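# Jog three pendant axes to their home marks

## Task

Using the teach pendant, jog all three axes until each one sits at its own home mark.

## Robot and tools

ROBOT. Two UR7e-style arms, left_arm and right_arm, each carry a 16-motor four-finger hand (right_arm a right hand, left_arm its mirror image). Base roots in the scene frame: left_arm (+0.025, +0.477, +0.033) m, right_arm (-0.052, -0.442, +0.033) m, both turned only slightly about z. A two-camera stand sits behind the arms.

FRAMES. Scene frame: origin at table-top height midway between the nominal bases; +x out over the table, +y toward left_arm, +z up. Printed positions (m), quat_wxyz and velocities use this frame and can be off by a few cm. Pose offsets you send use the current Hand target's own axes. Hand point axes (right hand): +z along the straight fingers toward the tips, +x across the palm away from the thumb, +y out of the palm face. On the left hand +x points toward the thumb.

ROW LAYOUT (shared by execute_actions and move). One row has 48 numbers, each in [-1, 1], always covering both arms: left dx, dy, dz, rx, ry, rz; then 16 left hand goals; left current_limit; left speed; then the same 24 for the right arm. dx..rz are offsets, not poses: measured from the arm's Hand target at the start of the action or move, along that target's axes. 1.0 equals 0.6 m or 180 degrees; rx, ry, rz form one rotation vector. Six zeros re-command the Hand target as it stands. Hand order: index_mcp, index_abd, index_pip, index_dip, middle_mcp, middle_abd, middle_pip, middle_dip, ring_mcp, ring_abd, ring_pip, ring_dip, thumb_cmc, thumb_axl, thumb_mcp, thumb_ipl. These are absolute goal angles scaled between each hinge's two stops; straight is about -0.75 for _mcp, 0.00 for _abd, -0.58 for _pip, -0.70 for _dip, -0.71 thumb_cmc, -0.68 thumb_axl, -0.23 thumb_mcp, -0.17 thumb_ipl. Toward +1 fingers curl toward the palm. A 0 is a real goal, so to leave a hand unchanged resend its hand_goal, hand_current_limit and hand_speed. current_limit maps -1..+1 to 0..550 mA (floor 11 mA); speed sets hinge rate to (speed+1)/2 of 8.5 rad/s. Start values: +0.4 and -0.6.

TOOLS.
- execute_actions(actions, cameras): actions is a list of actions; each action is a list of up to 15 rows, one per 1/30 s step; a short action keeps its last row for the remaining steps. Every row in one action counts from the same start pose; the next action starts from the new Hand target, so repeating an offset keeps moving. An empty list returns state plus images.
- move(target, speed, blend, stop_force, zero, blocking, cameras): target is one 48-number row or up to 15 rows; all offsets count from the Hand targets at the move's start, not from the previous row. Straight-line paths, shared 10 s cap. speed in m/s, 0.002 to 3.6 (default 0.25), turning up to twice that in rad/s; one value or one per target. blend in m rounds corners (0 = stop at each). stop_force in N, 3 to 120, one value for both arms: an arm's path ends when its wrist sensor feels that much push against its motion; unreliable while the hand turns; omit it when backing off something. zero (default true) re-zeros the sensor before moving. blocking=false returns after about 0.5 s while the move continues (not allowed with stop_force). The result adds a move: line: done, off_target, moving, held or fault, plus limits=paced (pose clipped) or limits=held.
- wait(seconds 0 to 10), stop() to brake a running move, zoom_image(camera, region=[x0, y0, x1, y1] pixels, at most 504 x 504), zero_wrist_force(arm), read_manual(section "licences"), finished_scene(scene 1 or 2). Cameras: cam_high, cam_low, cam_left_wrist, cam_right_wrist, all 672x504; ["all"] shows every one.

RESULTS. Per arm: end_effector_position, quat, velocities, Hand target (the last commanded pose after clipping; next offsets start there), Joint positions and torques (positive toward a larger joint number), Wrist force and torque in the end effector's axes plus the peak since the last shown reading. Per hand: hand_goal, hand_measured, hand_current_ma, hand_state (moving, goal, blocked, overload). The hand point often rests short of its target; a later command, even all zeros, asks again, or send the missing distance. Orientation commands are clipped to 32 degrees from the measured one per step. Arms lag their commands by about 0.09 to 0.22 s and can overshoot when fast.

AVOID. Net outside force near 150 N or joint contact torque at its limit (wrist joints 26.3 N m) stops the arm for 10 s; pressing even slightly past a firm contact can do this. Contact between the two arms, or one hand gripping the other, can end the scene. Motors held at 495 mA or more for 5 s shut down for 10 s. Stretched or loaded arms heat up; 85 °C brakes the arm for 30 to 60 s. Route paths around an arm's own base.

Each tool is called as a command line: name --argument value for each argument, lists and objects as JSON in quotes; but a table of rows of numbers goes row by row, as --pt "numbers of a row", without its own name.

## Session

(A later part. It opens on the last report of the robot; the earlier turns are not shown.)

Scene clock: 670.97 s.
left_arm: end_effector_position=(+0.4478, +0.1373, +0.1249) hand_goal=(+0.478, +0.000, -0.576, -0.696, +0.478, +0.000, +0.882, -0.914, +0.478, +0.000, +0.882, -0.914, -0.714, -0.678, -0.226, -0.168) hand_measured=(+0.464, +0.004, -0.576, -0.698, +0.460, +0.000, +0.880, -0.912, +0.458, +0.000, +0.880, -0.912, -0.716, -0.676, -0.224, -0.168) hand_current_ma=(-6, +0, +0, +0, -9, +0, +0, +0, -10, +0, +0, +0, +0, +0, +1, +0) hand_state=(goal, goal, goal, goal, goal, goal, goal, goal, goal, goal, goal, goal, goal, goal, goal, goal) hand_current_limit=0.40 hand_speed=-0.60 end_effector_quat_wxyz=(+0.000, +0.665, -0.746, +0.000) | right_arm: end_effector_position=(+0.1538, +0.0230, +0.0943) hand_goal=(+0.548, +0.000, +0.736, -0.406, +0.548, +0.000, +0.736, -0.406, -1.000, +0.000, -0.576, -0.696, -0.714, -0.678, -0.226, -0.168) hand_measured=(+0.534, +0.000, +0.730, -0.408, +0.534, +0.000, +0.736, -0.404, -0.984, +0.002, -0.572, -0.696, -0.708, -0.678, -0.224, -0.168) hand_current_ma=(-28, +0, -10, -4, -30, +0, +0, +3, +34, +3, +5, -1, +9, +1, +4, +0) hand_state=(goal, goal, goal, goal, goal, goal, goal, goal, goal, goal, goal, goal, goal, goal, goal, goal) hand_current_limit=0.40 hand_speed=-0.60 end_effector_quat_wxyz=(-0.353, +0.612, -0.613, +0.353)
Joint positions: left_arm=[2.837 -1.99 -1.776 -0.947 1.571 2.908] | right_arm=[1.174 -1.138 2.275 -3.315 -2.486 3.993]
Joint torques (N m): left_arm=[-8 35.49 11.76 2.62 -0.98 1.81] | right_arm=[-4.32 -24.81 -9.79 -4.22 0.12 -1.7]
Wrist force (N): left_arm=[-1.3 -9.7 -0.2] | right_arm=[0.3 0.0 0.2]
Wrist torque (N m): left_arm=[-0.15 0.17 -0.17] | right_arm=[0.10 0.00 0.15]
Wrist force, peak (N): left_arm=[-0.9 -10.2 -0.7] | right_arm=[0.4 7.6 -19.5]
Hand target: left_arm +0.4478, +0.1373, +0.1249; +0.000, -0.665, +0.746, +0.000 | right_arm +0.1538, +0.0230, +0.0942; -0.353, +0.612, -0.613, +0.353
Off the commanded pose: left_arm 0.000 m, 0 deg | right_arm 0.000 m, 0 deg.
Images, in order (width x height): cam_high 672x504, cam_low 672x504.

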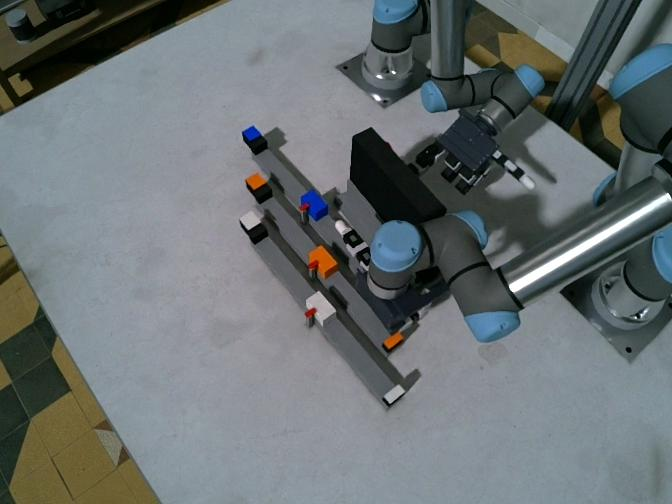

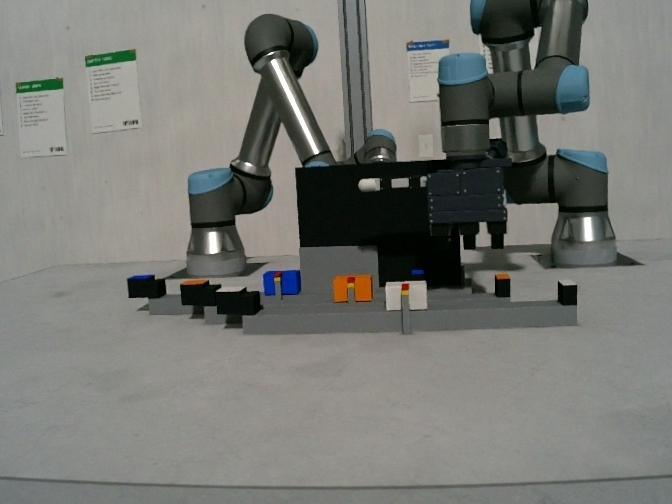

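move --target '[0,-0.0833,0,0,0,0,0.479,0,-0.576,-0.696,0.479,0,0.883,-0.913,0.479,0,0.883,-0.913,-0.714,-0.678,-0.226,-0.168,0.4,-0.6,-0.0078,0.0331,-0.0573,0,0,0,0.548,0,0.737,-0.406,0.548,0,0.737,-0.406,-1,0,-0.576,-0.696,-0.714,-0.678,-0.226,-0.168,0.4,-0.6]' --speed 0.08 --cameras '["cam_low","cam_right_wrist"]'

zoom_image --camera "cam_low" --region '[200, 240, 440, 340]'

Scene clock: 675.60 s.
left_arm: end_effector_position=(+0.4974, +0.1316, +0.1248) hand_goal=(+0.478, +0.000, -0.576, -0.696, +0.478, +0.000, +0.882, -0.914, +0.478, +0.000, +0.882, -0.914, -0.714, -0.678, -0.226, -0.168) hand_measured=(+0.464, +0.002, -0.576, -0.698, +0.460, +0.000, +0.880, -0.912, +0.458, +0.000, +0.880, -0.912, -0.716, -0.676, -0.224, -0.168) hand_current_ma=(-6, +0, +0, +0, -9, +0, +0, +0, -10, +0, +0, +0, +0, +0, +1, +0) hand_state=(goal, goal, goal, goal, goal, goal, goal, goal, goal, goal, goal, goal, goal, goal, goal, goal) hand_current_limit=0.40 hand_speed=-0.60 end_effector_quat_wxyz=(+0.000, +0.666, -0.746, +0.000) | right_arm: end_effector_position=(+0.1141, +0.0277, +0.0943) hand_goal=(+0.548, +0.000, +0.736, -0.406, +0.548, +0.000, +0.736, -0.406, -1.000, +0.000, -0.576, -0.696, -0.714, -0.678, -0.226, -0.168) hand_measured=(+0.534, +0.000, +0.730, -0.408, +0.534, +0.000, +0.736, -0.404, -0.984, +0.002, -0.572, -0.696, -0.708, -0.678, -0.224, -0.168) hand_current_ma=(-28, +0, -10, -4, -30, +0, +0, +3, +34, +3, +5, -1, +9, +1, +4, +0) hand_state=(goal, goal, goal, goal, goal, goal, goal, goal, goal, goal, goal, goal, goal, goal, goal, goal) hand_current_limit=0.40 hand_speed=-0.60 end_effector_quat_wxyz=(-0.353, +0.612, -0.613, +0.353)
Joint positions: left_arm=[2.855 -2.081 -1.632 -1 1.571 2.927] | right_arm=[1.265 -1.168 2.281 -3.185 -2.534 4.124]
Joint torques (N m): left_arm=[-11.62 50.09 22.18 5.25 -1.5 -1.61] | right_arm=[-5.18 -23.22 -22.36 -4.46 0.19 -1.44]
Wrist force (N): left_arm=[-0.9 1.4 -0.1] | right_arm=[0.5 -0.2 0.3]
Wrist torque (N m): left_arm=[0.33 0.15 -0.15] | right_arm=[0.07 -0.03 0.17]
Wrist force, peak (N): left_arm=[-0.9 -10.0 -0.4] | right_arm=[0.5 -0.7 1.1]
Hand target: left_arm +0.4974, +0.1315, +0.1249; +0.000, -0.665, +0.746, +0.000 | right_arm +0.1141, +0.0278, +0.0942; -0.353, +0.612, -0.613, +0.353
Off the commanded pose: left_arm 0.000 m, 0 deg | right_arm 0.000 m, 0 deg.
move: done
camera_calibration:
cam_right_wrist: T_world_to_cam=[[-0.317866, 0.76817, -0.555766, 0.102979], [-0.40589, 0.419492, 0.81196, -0.0944413], [0.856863, 0.483675, 0.17845, -0.00585396], [0, 0, 0, 1]] pos_world=[-0.000583254, -0.0366563, 0.134959]
Images, in order (width x height): cam_low 672x504, cam_right_wrist 672x504.

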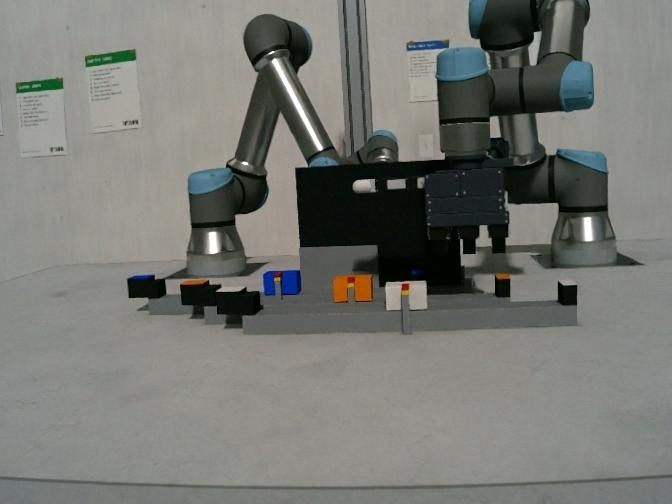

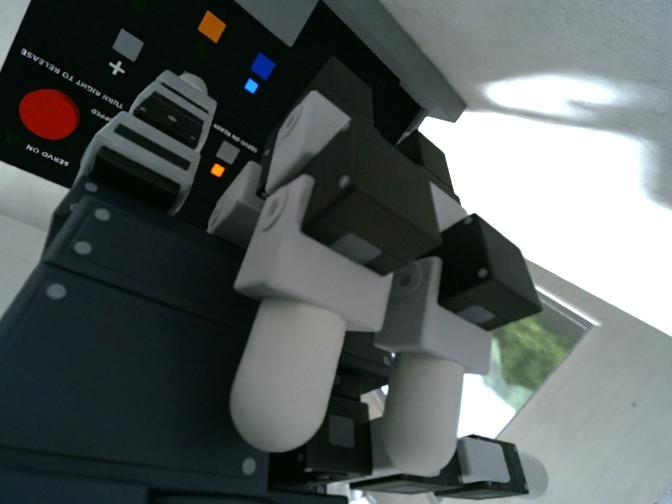

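Scaled by 2.100 from the camera's 672x504 image, which has a finer 960x720 frame.

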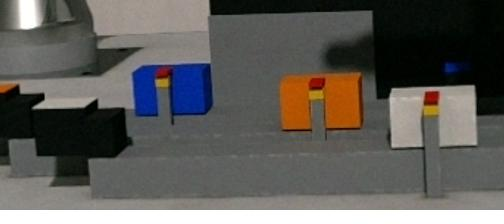

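finished_scene --scene 1

The scene is finished: the task was done.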